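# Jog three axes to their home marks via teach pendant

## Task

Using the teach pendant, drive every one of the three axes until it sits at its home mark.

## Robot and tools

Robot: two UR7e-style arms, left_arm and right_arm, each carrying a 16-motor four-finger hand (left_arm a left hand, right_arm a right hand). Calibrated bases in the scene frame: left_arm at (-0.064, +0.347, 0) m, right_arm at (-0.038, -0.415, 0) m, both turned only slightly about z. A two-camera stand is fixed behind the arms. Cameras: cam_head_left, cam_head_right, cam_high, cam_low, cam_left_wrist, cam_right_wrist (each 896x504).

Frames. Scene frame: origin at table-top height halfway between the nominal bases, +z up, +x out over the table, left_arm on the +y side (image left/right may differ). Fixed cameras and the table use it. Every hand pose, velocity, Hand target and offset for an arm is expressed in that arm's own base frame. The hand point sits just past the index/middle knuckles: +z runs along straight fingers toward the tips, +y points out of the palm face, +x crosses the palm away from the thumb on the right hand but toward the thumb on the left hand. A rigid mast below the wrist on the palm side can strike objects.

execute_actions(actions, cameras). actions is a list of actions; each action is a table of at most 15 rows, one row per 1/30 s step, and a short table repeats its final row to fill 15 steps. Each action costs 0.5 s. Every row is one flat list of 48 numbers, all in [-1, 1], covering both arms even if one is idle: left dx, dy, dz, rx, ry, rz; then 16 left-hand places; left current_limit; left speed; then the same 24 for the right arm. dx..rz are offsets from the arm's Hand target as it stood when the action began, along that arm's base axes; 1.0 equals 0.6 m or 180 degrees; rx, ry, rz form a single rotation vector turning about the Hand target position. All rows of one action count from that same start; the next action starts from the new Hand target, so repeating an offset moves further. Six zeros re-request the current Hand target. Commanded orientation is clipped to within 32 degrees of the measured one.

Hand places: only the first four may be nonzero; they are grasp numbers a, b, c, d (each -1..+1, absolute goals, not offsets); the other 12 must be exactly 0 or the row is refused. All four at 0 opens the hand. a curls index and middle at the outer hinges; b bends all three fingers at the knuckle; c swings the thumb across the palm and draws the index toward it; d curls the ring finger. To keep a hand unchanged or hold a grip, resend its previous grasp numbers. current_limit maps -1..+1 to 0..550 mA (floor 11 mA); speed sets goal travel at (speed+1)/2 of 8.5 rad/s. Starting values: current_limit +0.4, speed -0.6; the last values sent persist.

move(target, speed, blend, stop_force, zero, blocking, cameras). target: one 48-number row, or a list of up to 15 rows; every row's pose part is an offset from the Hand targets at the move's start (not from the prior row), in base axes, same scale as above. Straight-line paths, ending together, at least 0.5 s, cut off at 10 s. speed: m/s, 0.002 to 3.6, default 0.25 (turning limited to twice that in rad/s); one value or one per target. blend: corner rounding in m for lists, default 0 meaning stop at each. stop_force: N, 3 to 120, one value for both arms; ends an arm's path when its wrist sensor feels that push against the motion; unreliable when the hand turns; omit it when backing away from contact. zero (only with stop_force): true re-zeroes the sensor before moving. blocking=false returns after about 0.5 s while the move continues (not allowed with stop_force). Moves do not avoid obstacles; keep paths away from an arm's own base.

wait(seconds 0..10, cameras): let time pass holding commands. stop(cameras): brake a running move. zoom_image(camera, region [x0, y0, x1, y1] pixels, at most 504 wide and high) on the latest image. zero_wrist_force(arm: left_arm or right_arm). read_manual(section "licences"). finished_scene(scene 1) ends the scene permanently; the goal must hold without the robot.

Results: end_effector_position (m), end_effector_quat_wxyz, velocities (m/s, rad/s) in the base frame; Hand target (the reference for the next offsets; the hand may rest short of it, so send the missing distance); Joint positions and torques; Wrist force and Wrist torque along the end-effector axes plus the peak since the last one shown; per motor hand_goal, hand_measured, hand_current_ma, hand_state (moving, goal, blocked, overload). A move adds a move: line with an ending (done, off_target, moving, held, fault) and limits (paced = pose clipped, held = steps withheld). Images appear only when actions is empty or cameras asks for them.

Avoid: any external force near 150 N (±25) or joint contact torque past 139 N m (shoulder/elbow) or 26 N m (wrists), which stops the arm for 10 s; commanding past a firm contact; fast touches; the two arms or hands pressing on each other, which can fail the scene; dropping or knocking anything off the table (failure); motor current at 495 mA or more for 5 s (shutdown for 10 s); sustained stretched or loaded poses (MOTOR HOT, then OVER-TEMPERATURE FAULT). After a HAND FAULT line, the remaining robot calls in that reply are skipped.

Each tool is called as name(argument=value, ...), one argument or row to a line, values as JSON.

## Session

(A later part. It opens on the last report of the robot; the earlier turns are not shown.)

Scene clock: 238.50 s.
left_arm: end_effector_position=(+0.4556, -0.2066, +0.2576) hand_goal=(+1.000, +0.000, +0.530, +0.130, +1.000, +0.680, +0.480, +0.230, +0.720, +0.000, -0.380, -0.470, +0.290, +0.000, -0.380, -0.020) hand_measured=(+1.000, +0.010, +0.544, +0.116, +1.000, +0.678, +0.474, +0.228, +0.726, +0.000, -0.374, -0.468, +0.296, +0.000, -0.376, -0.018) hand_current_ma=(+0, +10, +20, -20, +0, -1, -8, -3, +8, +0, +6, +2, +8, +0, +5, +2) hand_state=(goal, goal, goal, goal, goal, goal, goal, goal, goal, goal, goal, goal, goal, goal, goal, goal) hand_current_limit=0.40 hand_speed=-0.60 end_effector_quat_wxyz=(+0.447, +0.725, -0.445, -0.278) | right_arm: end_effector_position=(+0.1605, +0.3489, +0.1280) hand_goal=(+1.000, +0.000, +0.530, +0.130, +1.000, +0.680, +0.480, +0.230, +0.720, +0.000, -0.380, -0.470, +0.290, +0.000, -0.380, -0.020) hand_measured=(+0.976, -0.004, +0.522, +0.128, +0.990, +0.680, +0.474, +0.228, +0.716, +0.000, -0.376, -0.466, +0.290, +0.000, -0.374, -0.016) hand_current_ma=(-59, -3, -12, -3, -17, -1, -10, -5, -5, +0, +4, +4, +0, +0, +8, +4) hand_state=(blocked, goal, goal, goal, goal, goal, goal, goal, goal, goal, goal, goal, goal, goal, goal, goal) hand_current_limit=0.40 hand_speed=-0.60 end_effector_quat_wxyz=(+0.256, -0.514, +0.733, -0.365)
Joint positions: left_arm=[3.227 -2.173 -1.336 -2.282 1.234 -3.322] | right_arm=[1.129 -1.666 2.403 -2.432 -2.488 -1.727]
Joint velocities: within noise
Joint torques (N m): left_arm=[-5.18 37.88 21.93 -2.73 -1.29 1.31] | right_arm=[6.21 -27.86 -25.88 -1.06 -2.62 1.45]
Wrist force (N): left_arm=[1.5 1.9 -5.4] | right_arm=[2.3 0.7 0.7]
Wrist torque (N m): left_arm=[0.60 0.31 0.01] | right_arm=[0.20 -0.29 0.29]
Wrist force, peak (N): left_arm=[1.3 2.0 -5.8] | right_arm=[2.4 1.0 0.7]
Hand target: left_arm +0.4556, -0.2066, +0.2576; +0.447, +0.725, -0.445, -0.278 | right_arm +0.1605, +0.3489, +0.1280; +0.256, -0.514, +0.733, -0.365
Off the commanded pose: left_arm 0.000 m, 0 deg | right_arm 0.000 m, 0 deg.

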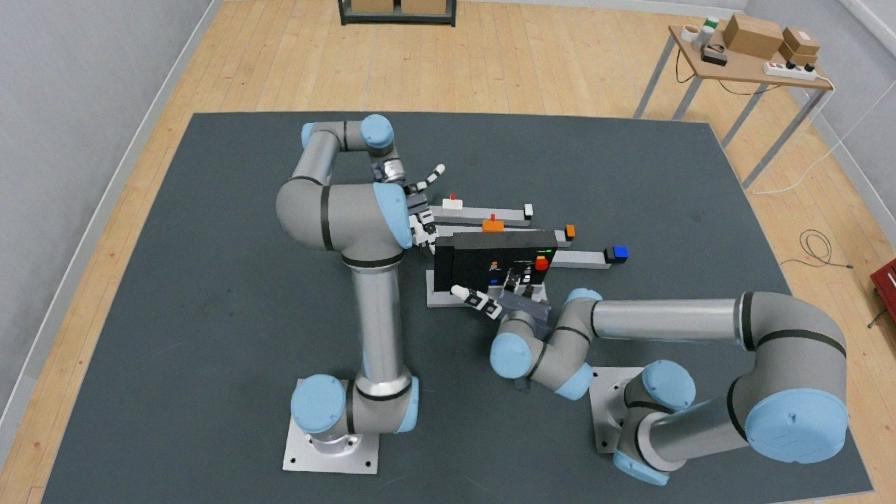

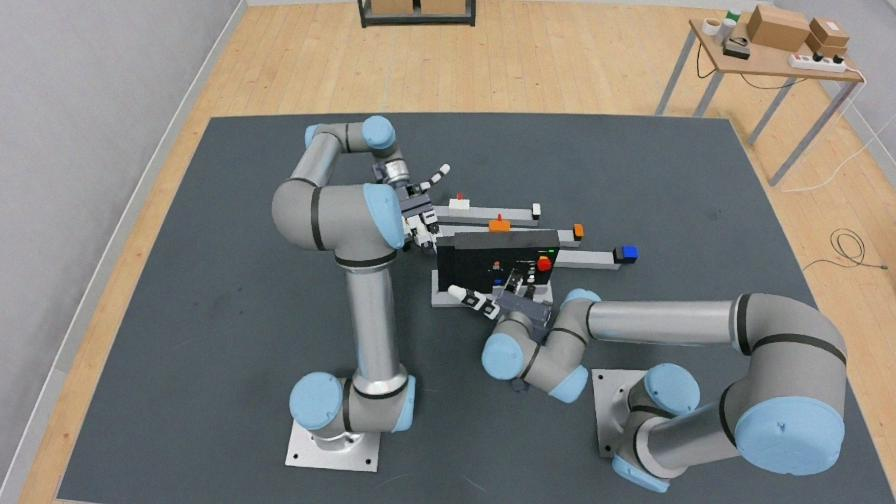

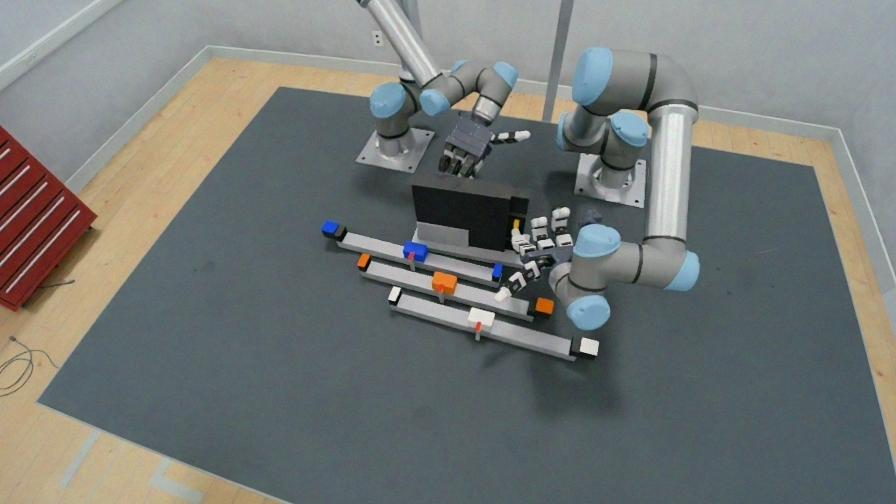

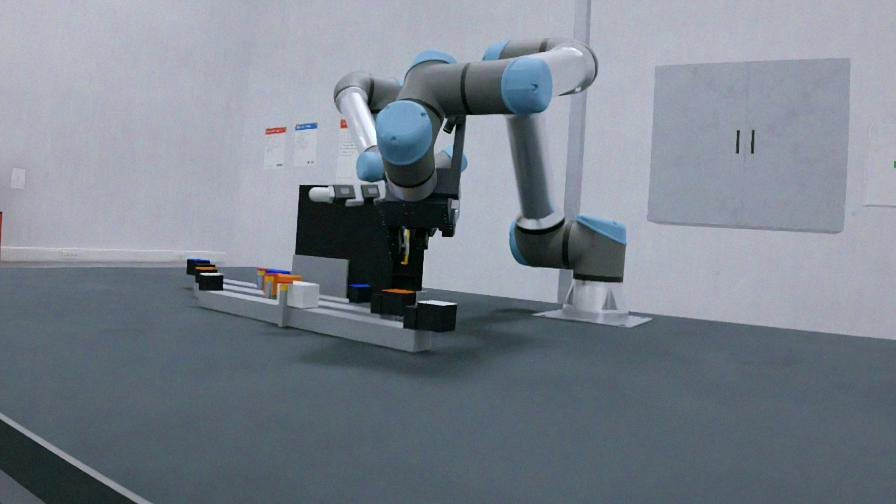

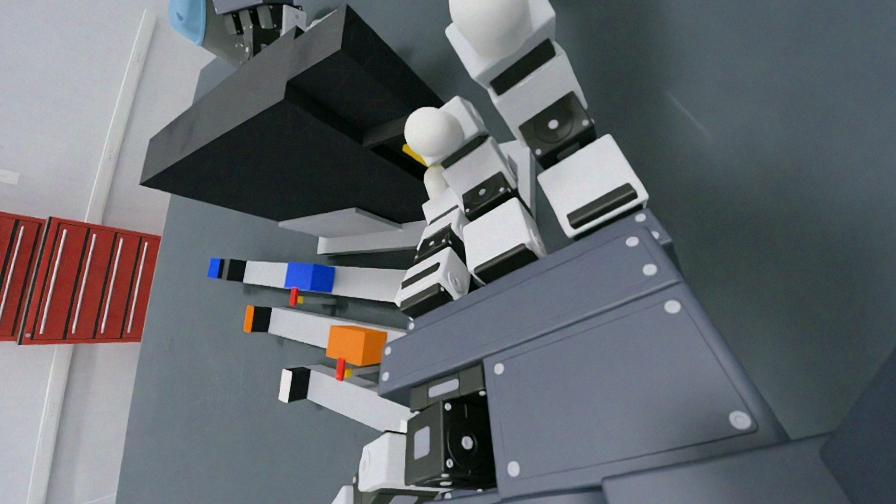

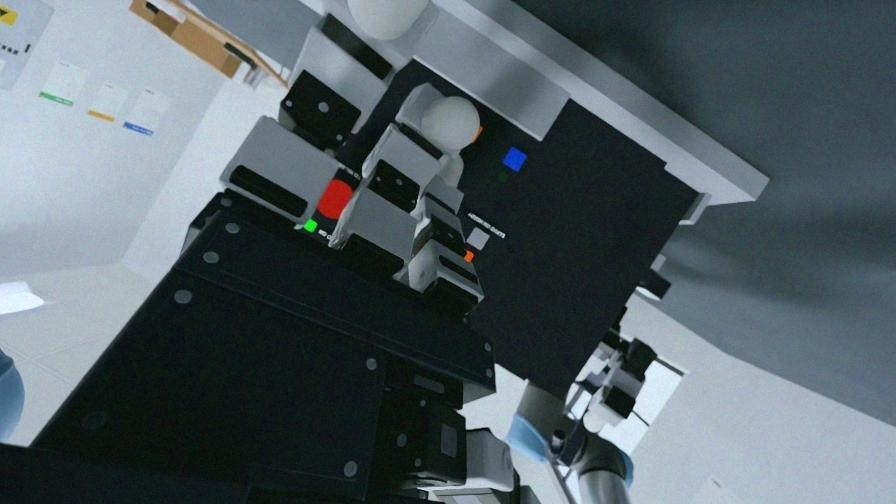

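zoom_image(
  camera="cam_head_left",
  region=[438, 188, 468, 214],
)

zoom_image(
  camera="cam_head_left",
  region=[478, 208, 508, 234],
)

zoom_image(
  camera="cam_head_right",
  region=[444, 188, 474, 214],
)

zoom_image(
  camera="cam_head_right",
  region=[484, 208, 514, 234],
)

zoom_image(
  camera="cam_high",
  region=[395, 240, 425, 270],
)

zoom_image(
  camera="cam_high",
  region=[465, 315, 495, 345],
)

zoom_image(
  camera="cam_low",
  region=[252, 260, 292, 300],
)

Scaled by 16.800 from the camera's 896x504 image, which has a finer 1280x720 frame.

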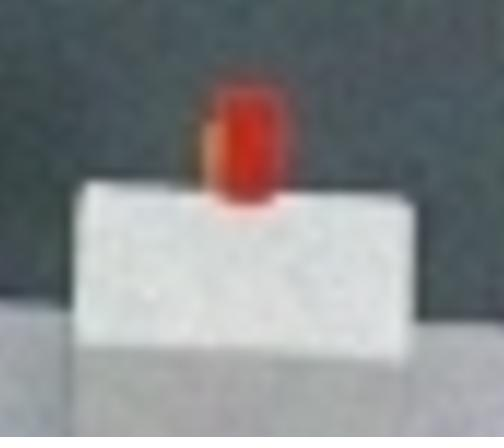

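Scaled by 16.800 from the camera's 896x504 image, which has a finer 1280x720 frame.

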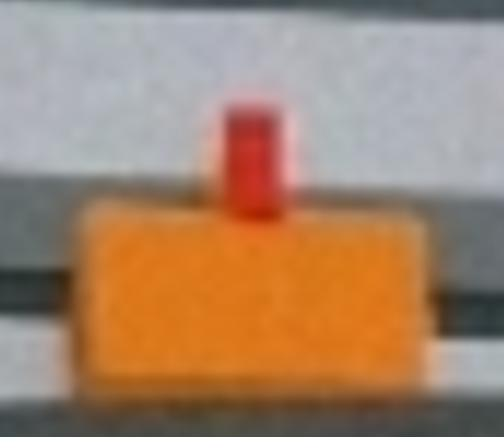

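Scaled by 16.800 from the camera's 896x504 image, which has a finer 1280x720 frame.

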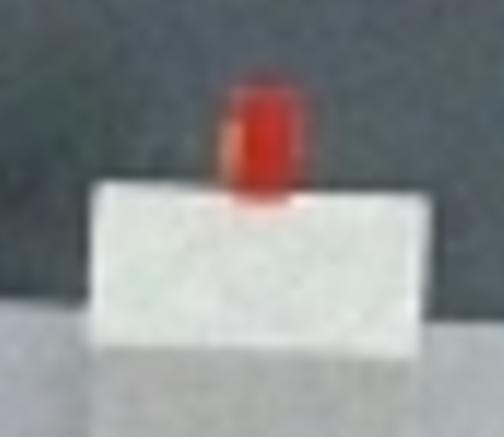

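Scaled by 16.800 from the camera's 896x504 image, which has a finer 1280x720 frame.

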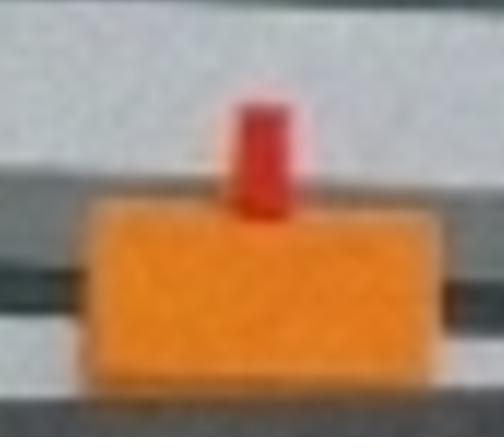

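Scaled by 16.800 from the camera's 896x504 image, which has a finer 1280x720 frame.

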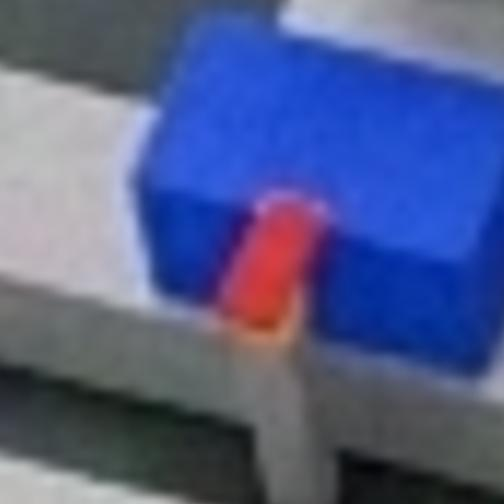

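Scaled by 16.800 from the camera's 896x504 image, which has a finer 1280x720 frame.

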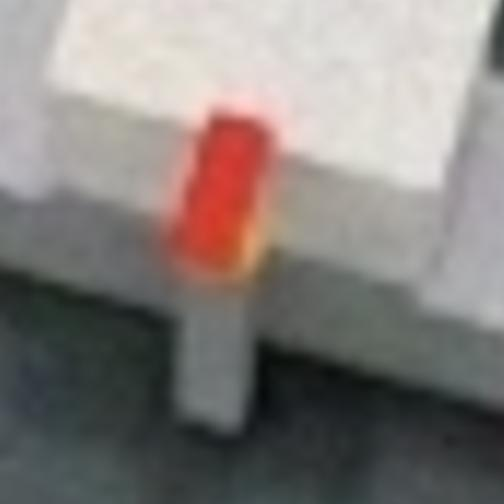

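Scaled by 12.600 from the camera's 896x504 image, which has a finer 1280x720 frame.

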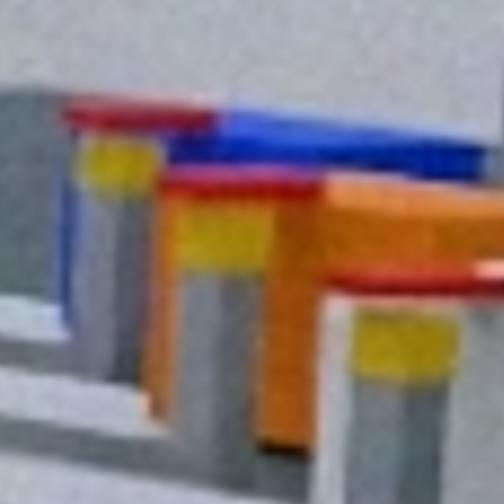

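move(
  target=[
    [0.0333,0,0,0,0,0, 0.6,0,-1,0.6,0,0,0,0,0,0,0,0,0,0,0,0, 0.4,-0.6, -0.0667,0,0,0,0,0, 0.6,0,-1,0.6,0,0,0,0,0,0,0,0,0,0,0,0, 0.4,-0.6],
    [0.0988,0.0323,0.0485,0,0,0, 0.6,0,-1,0.6,0,0,0,0,0,0,0,0,0,0,0,0, 0.4,-0.6, -0.1,0,0,0,0,0, 0.6,0,-1,0.6,0,0,0,0,0,0,0,0,0,0,0,0, 0.4,-0.6],
  ],
  speed=[0.06, 0.12],
  blend=[0.008, 0],
  cameras=["cam_high", "cam_left_wrist", "cam_right_wrist", "cam_head_left"],
)

zoom_image(
  camera="cam_left_wrist",
  region=[200, 200, 504, 504],
)

Scene clock: 254.60 s.
left_arm: end_effector_position=(+0.5148, -0.1873, +0.2867) hand_goal=(+1.000, +0.000, +0.530, +0.130, +1.000, +0.680, +0.480, +0.230, +0.720, +0.000, -0.380, -0.470, +0.290, +0.000, -0.380, -0.020) hand_measured=(+1.000, +0.002, +0.536, +0.128, +1.000, +0.678, +0.474, +0.228, +0.726, +0.000, -0.374, -0.468, +0.296, +0.000, -0.376, -0.018) hand_current_ma=(+0, +2, +7, -2, +0, -1, -8, -3, +8, +0, +6, +2, +8, +0, +4, +2) hand_state=(goal, goal, goal, goal, goal, goal, goal, goal, goal, goal, goal, goal, goal, goal, goal, goal) hand_current_limit=0.40 hand_speed=-0.60 end_effector_quat_wxyz=(+0.447, +0.725, -0.445, -0.278) | right_arm: end_effector_position=(+0.1006, +0.3489, +0.1280) hand_goal=(+1.000, +0.000, +0.530, +0.130, +1.000, +0.680, +0.480, +0.230, +0.720, +0.000, -0.380, -0.470, +0.290, +0.000, -0.380, -0.020) hand_measured=(+0.976, -0.004, +0.522, +0.128, +0.990, +0.680, +0.474, +0.228, +0.716, +0.000, -0.376, -0.466, +0.290, +0.000, -0.374, -0.016) hand_current_ma=(-58, -3, -12, -3, -17, -1, -10, -5, -5, +0, +4, +4, +0, +0, +8, +4) hand_state=(blocked, goal, goal, goal, goal, goal, goal, goal, goal, goal, goal, goal, goal, goal, goal, goal) hand_current_limit=0.40 hand_speed=-0.60 end_effector_quat_wxyz=(+0.256, -0.514, +0.733, -0.365)
Joint positions: left_arm=[3.247 -2.294 -1.053 -2.447 1.251 -3.313] | right_arm=[1.29 -1.713 2.372 -2.143 -2.491 -1.461]
Joint torques (N m): left_arm=[10.41 40.61 28.4 -2.58 2.74 1.65] | right_arm=[6.57 -25.97 -25.83 -0.73 -0.09 1.59]
Wrist force (N): left_arm=[0.8 3.6 0.3] | right_arm=[1.5 0.8 0.4]
Wrist torque (N m): left_arm=[-0.06 0.13 -0.03] | right_arm=[0.25 -0.20 0.20]
Wrist force, peak (N): left_arm=[1.4 2.1 -5.7] | right_arm=[2.4 1.2 0.7]
Hand target: left_arm +0.5149, -0.1873, +0.2867; +0.447, +0.725, -0.445, -0.278 | right_arm +0.1005, +0.3489, +0.1280; +0.256, -0.514, +0.733, -0.365
Off the commanded pose: left_arm 0.000 m, 0 deg | right_arm 0.000 m, 0 deg.
move: done
Images, in order (width x height): cam_head_left 896x504, cam_high 896x504, cam_left_wrist 896x504, cam_right_wrist 896x504.

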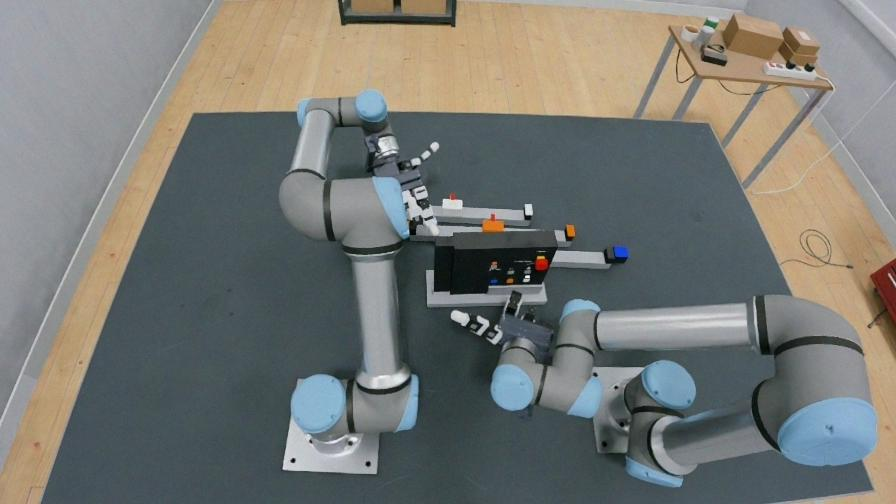

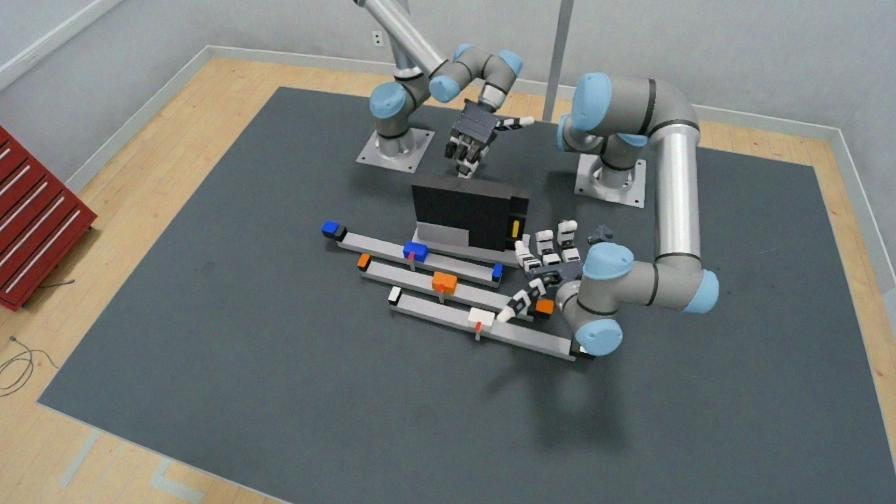

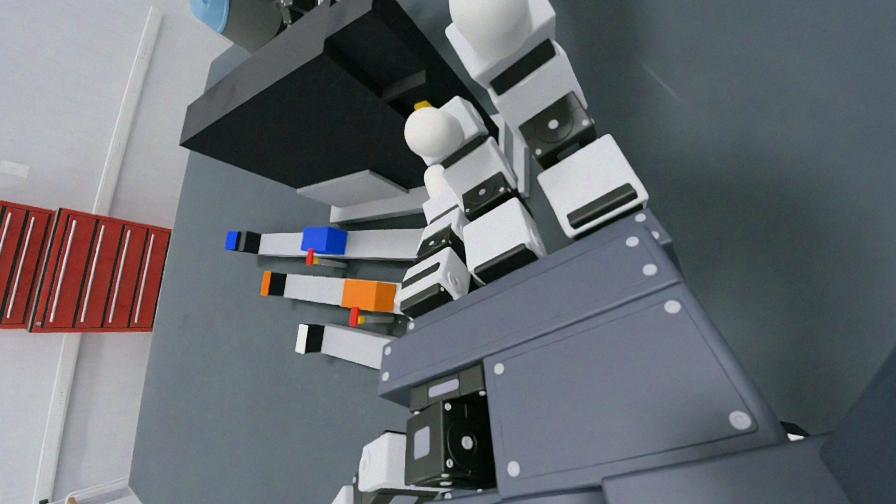

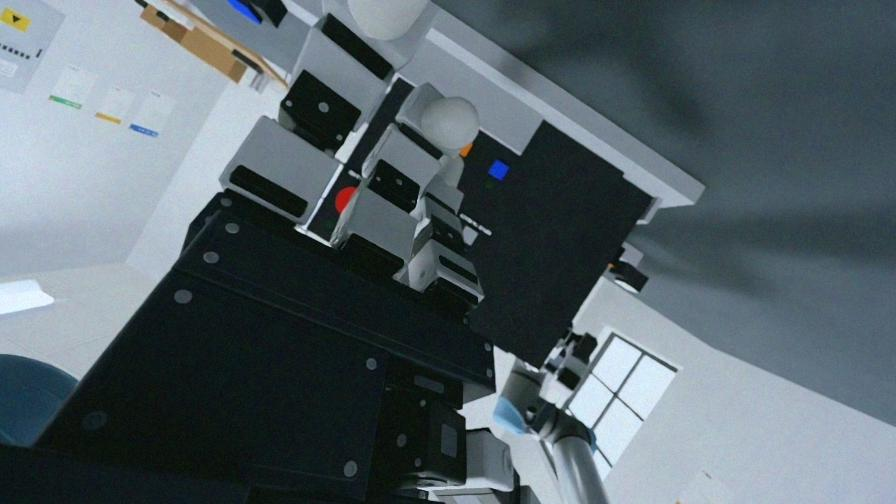

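Scaled by 1.658 from the camera's 896x504 image, which has a finer 1280x720 frame.

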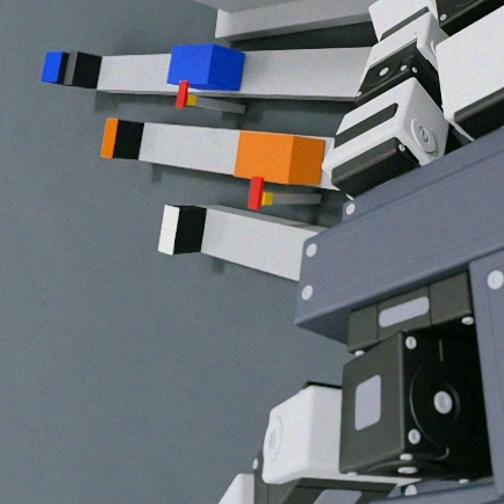

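move(
  target=[0.0418,-0.3217,0.1555,0.1933,0,0, 0.6,0,-1,0.6,0,0,0,0,0,0,0,0,0,0,0,0, 0.4,-0.6, 0,0,0,0,0,0, 0.6,0,-1,0.6,0,0,0,0,0,0,0,0,0,0,0,0, 0.4,-0.6],
  speed=0.2,
  cameras=["cam_high", "cam_left_wrist", "cam_low"],
)

Scene clock: 263.60 s.
left_arm: end_effector_position=(+0.5386, -0.3798, +0.3793) hand_goal=(+1.000, +0.000, +0.530, +0.130, +1.000, +0.680, +0.480, +0.230, +0.720, +0.000, -0.380, -0.470, +0.290, +0.000, -0.380, -0.020) hand_measured=(+1.000, +0.002, +0.534, +0.128, +1.000, +0.678, +0.474, +0.228, +0.726, +0.000, -0.374, -0.468, +0.296, +0.000, -0.376, -0.018) hand_current_ma=(+0, +2, +5, -2, +0, -1, -8, -3, +8, +0, +6, +2, +8, +0, +4, +2) hand_state=(goal, goal, goal, goal, goal, goal, goal, goal, goal, goal, goal, goal, goal, goal, goal, goal) hand_current_limit=0.40 hand_speed=-0.60 end_effector_quat_wxyz=(+0.221, +0.834, -0.332, -0.382) | right_arm: end_effector_position=(+0.1005, +0.3489, +0.1280) hand_goal=(+1.000, +0.000, +0.530, +0.130, +1.000, +0.680, +0.480, +0.230, +0.720, +0.000, -0.380, -0.470, +0.290, +0.000, -0.380, -0.020) hand_measured=(+0.976, -0.004, +0.522, +0.128, +0.990, +0.680, +0.474, +0.228, +0.716, +0.000, -0.376, -0.466, +0.290, +0.000, -0.374, -0.016) hand_current_ma=(-58, -3, -12, -3, -17, -1, -10, -5, -5, +0, +4, +4, +0, +0, +8, +4) hand_state=(blocked, goal, goal, goal, goal, goal, goal, goal, goal, goal, goal, goal, goal, goal, goal, goal) hand_current_limit=0.40 hand_speed=-0.60 end_effector_quat_wxyz=(+0.256, -0.514, +0.733, -0.365)
Joint positions: left_arm=[2.95 -2.624 -0.035 -2.94 1.306 -4.02] | right_arm=[1.29 -1.713 2.372 -2.143 -2.491 -1.461]
Joint torques (N m): left_arm=[9.11 48.28 26.64 -1.81 -3.26 -1.03] | right_arm=[6.34 -19.05 -26.53 -0.96 -1.77 1.5]
Wrist force (N): left_arm=[-0.5 2.8 -0.2] | right_arm=[1.5 0.5 0.5]
Wrist torque (N m): left_arm=[-0.02 0.07 -0.03] | right_arm=[0.20 -0.20 0.19]
Wrist force, peak (N): left_arm=[0.8 3.8 0.4] | right_arm=[1.9 0.7 0.7]
Hand target: left_arm +0.5399, -0.3803, +0.3800; +0.210, +0.825, -0.342, -0.398 | right_arm +0.1005, +0.3489, +0.1280; +0.256, -0.514, +0.733, -0.365
Off the commanded pose: left_arm 0.002 m, 3 deg | right_arm 0.000 m, 0 deg.
elbow stopped short (left arm): the move would have taken joint 3 (elbow) straighter than the controller allows.
move: off_target (left_arm)
Images, in order (width x height): cam_high 896x504, cam_low 896x504, cam_left_wrist 896x504.

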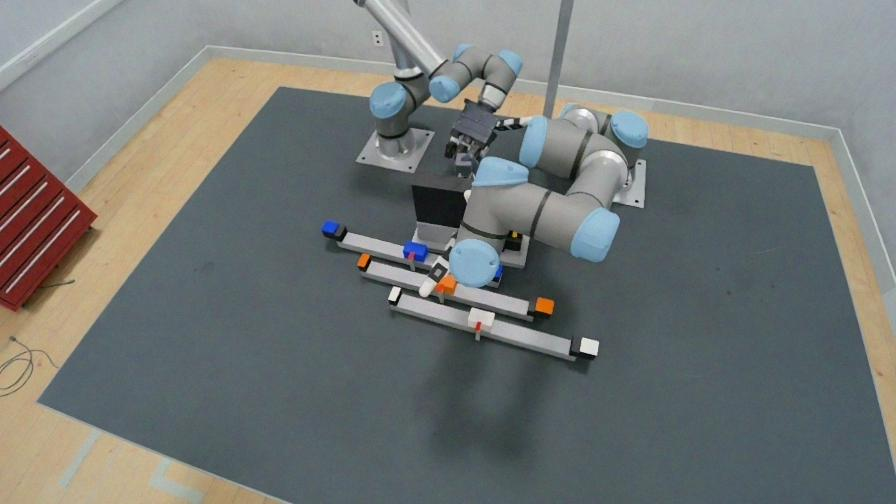

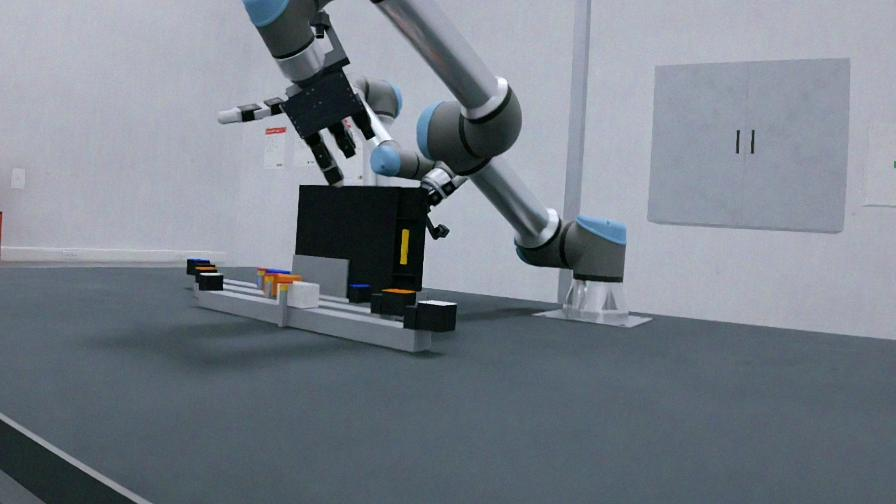

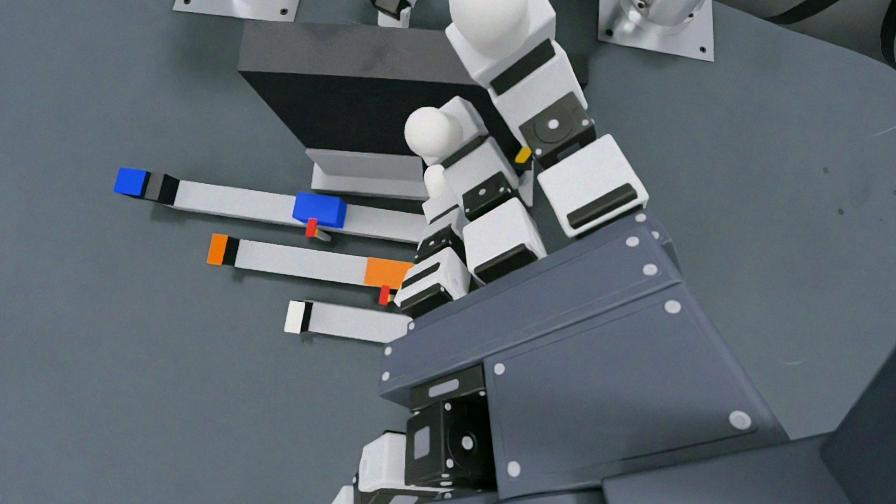

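zoom_image(
  camera="cam_left_wrist",
  region=[285, 180, 355, 250],
)

zoom_image(
  camera="cam_left_wrist",
  region=[350, 245, 420, 315],
)

Scaled by 7.200 from the camera's 896x504 image, which has a finer 1280x720 frame.

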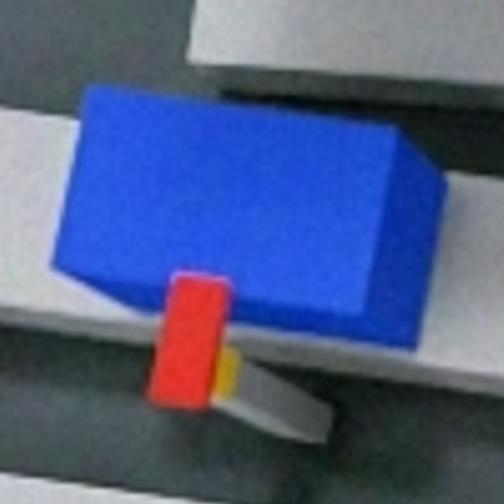

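Scaled by 7.200 from the camera's 896x504 image, which has a finer 1280x720 frame.

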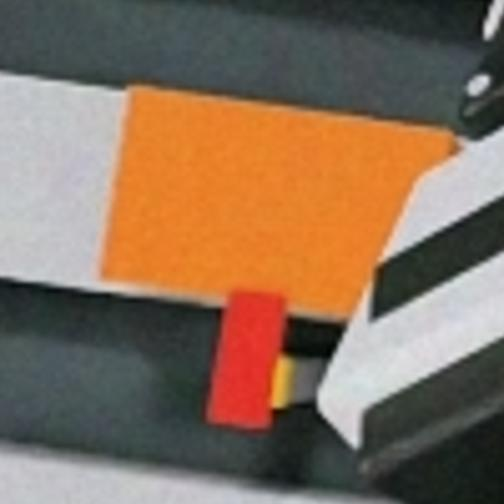

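move(
  target=[0.0702,-0.0945,-0.15,0.0666,0.0478,0.359, 0.6,0,-1,0.6,0,0,0,0,0,0,0,0,0,0,0,0, 0.4,-0.6, 0,0,0,0,0,0, 0.6,0,-1,0.6,0,0,0,0,0,0,0,0,0,0,0,0, 0.4,-0.6],
  speed=0.28,
  cameras=["cam_high", "cam_left_wrist", "cam_low"],
)

Scene clock: 275.17 s.
left_arm: end_effector_position=(+0.5821, -0.4370, +0.2900) hand_goal=(+1.000, +0.000, +0.530, +0.130, +1.000, +0.680, +0.480, +0.230, +0.720, +0.000, -0.380, -0.470, +0.290, +0.000, -0.380, -0.020) hand_measured=(+1.000, +0.002, +0.534, +0.128, +1.000, +0.678, +0.474, +0.228, +0.726, +0.000, -0.374, -0.468, +0.296, +0.000, -0.376, -0.018) hand_current_ma=(+0, +2, +4, -2, +0, -1, -8, -3, +8, +0, +6, +2, +8, +0, +4, +2) hand_state=(goal, goal, goal, goal, goal, goal, goal, goal, goal, goal, goal, goal, goal, goal, goal, goal) hand_current_limit=0.40 hand_speed=-0.60 end_effector_quat_wxyz=(+0.331, +0.865, +0.208, -0.314) | right_arm: end_effector_position=(+0.1005, +0.3489, +0.1280) hand_goal=(+1.000, +0.000, +0.530, +0.130, +1.000, +0.680, +0.480, +0.230, +0.720, +0.000, -0.380, -0.470, +0.290, +0.000, -0.380, -0.020) hand_measured=(+0.976, -0.004, +0.522, +0.128, +0.990, +0.680, +0.474, +0.228, +0.716, +0.000, -0.376, -0.466, +0.290, +0.000, -0.374, -0.016) hand_current_ma=(-58, -3, -12, -3, -17, -1, -10, -5, -5, +0, +4, +4, +0, +0, +8, +4) hand_state=(blocked, goal, goal, goal, goal, goal, goal, goal, goal, goal, goal, goal, goal, goal, goal, goal) hand_current_limit=0.40 hand_speed=-0.60 end_effector_quat_wxyz=(+0.256, -0.514, +0.733, -0.365)
Joint positions: left_arm=[3.003 -1.98 -1.431 -1.783 0.72 -5.101] | right_arm=[1.29 -1.713 2.372 -2.143 -2.491 -1.461]
Joint torques (N m): left_arm=[-10.9 51.71 17.38 3.68 -4.3 -1.47] | right_arm=[5.96 -10.94 -25.82 -0.81 -1.91 1.45]
Wrist force (N): left_arm=[-0.4 2.7 0.2] | right_arm=[1.5 0.7 0.6]
Wrist torque (N m): left_arm=[-0.01 0.02 -0.03] | right_arm=[0.21 -0.20 0.19]
Wrist force, peak (N): left_arm=[-0.6 3.2 -0.2] | right_arm=[1.9 0.7 0.4]
Hand target: left_arm +0.5821, -0.4370, +0.2900; +0.331, +0.865, +0.208, -0.314 | right_arm +0.1005, +0.3489, +0.1280; +0.256, -0.514, +0.733, -0.365
Off the commanded pose: left_arm 0.000 m, 0 deg | right_arm 0.000 m, 0 deg.
move: done
Images, in order (width x height): cam_high 896x504, cam_low 896x504, cam_left_wrist 896x504.

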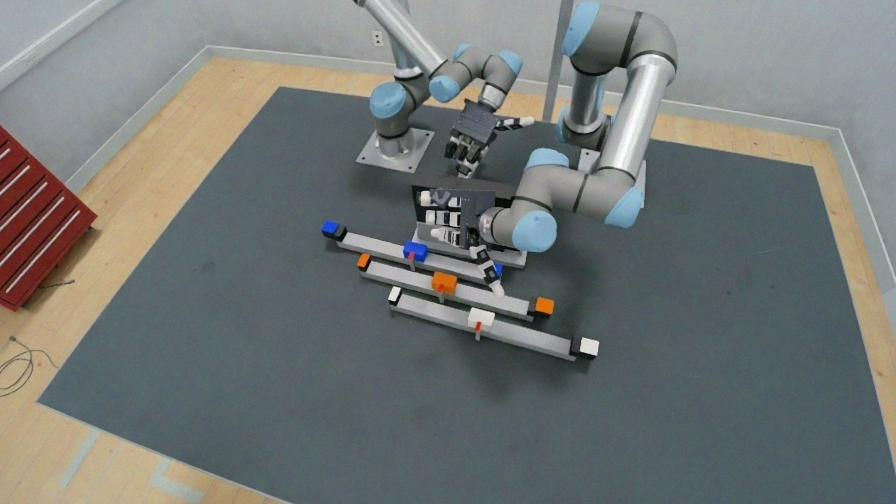

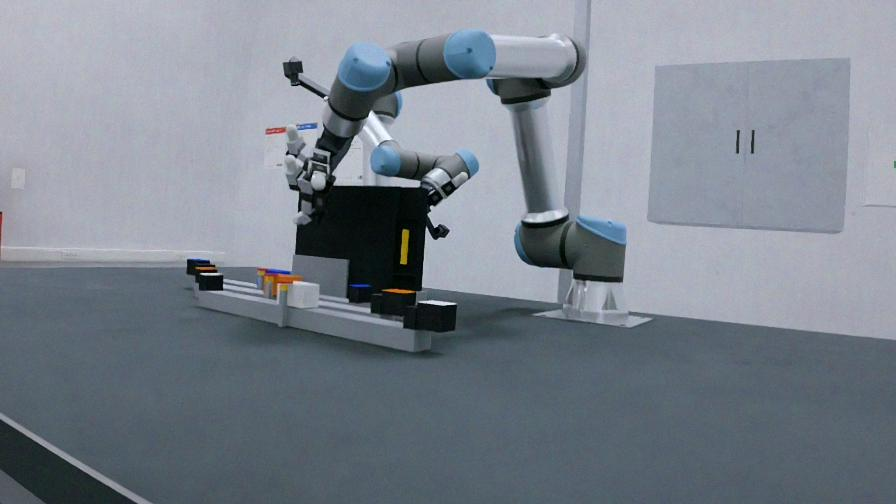

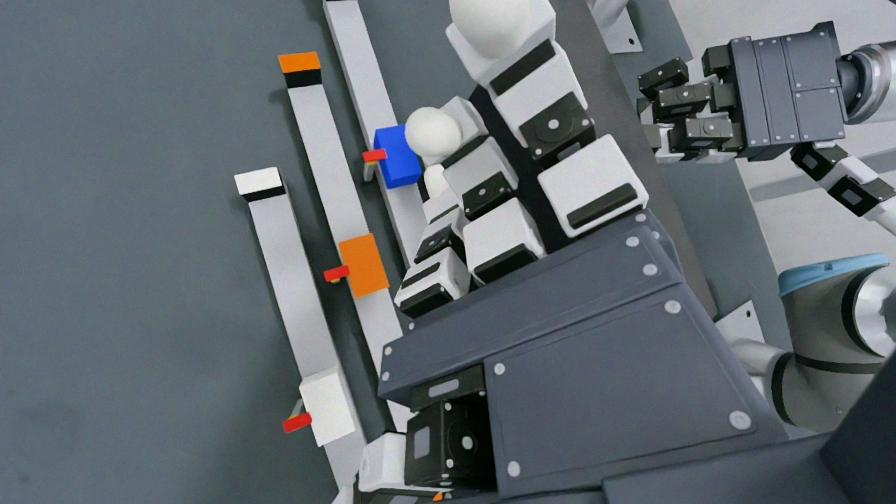

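Excellent view. Zoom on each peg.

zoom_image(
  camera="cam_left_wrist",
  region=[350, 120, 410, 180],
)

zoom_image(
  camera="cam_left_wrist",
  region=[315, 235, 375, 295],
)

zoom_image(
  camera="cam_left_wrist",
  region=[275, 380, 335, 440],
)

Scaled by 8.400 from the camera's 896x504 image, which has a finer 1280x720 frame.

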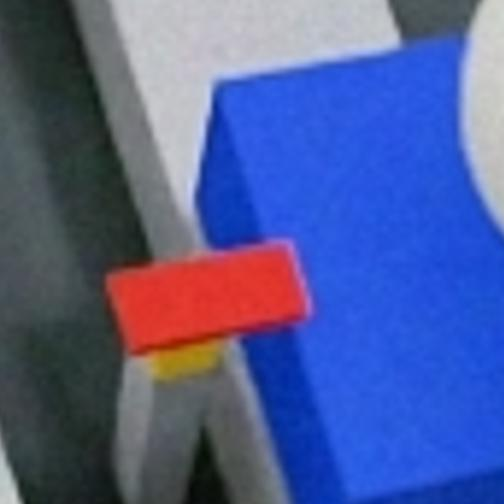

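Scaled by 8.400 from the camera's 896x504 image, which has a finer 1280x720 frame.

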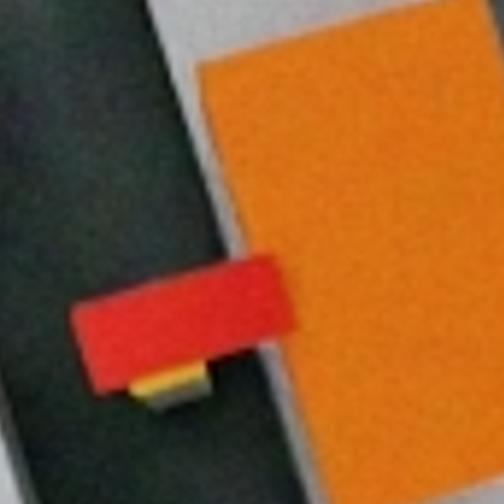

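Scaled by 8.400 from the camera's 896x504 image, which has a finer 1280x720 frame.

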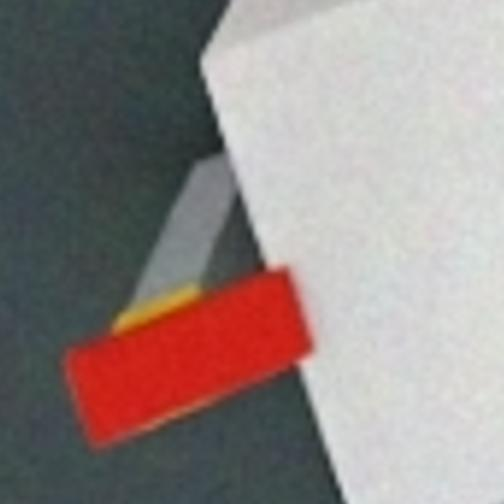

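finished_scene(
)

The scene is finished: the task was done.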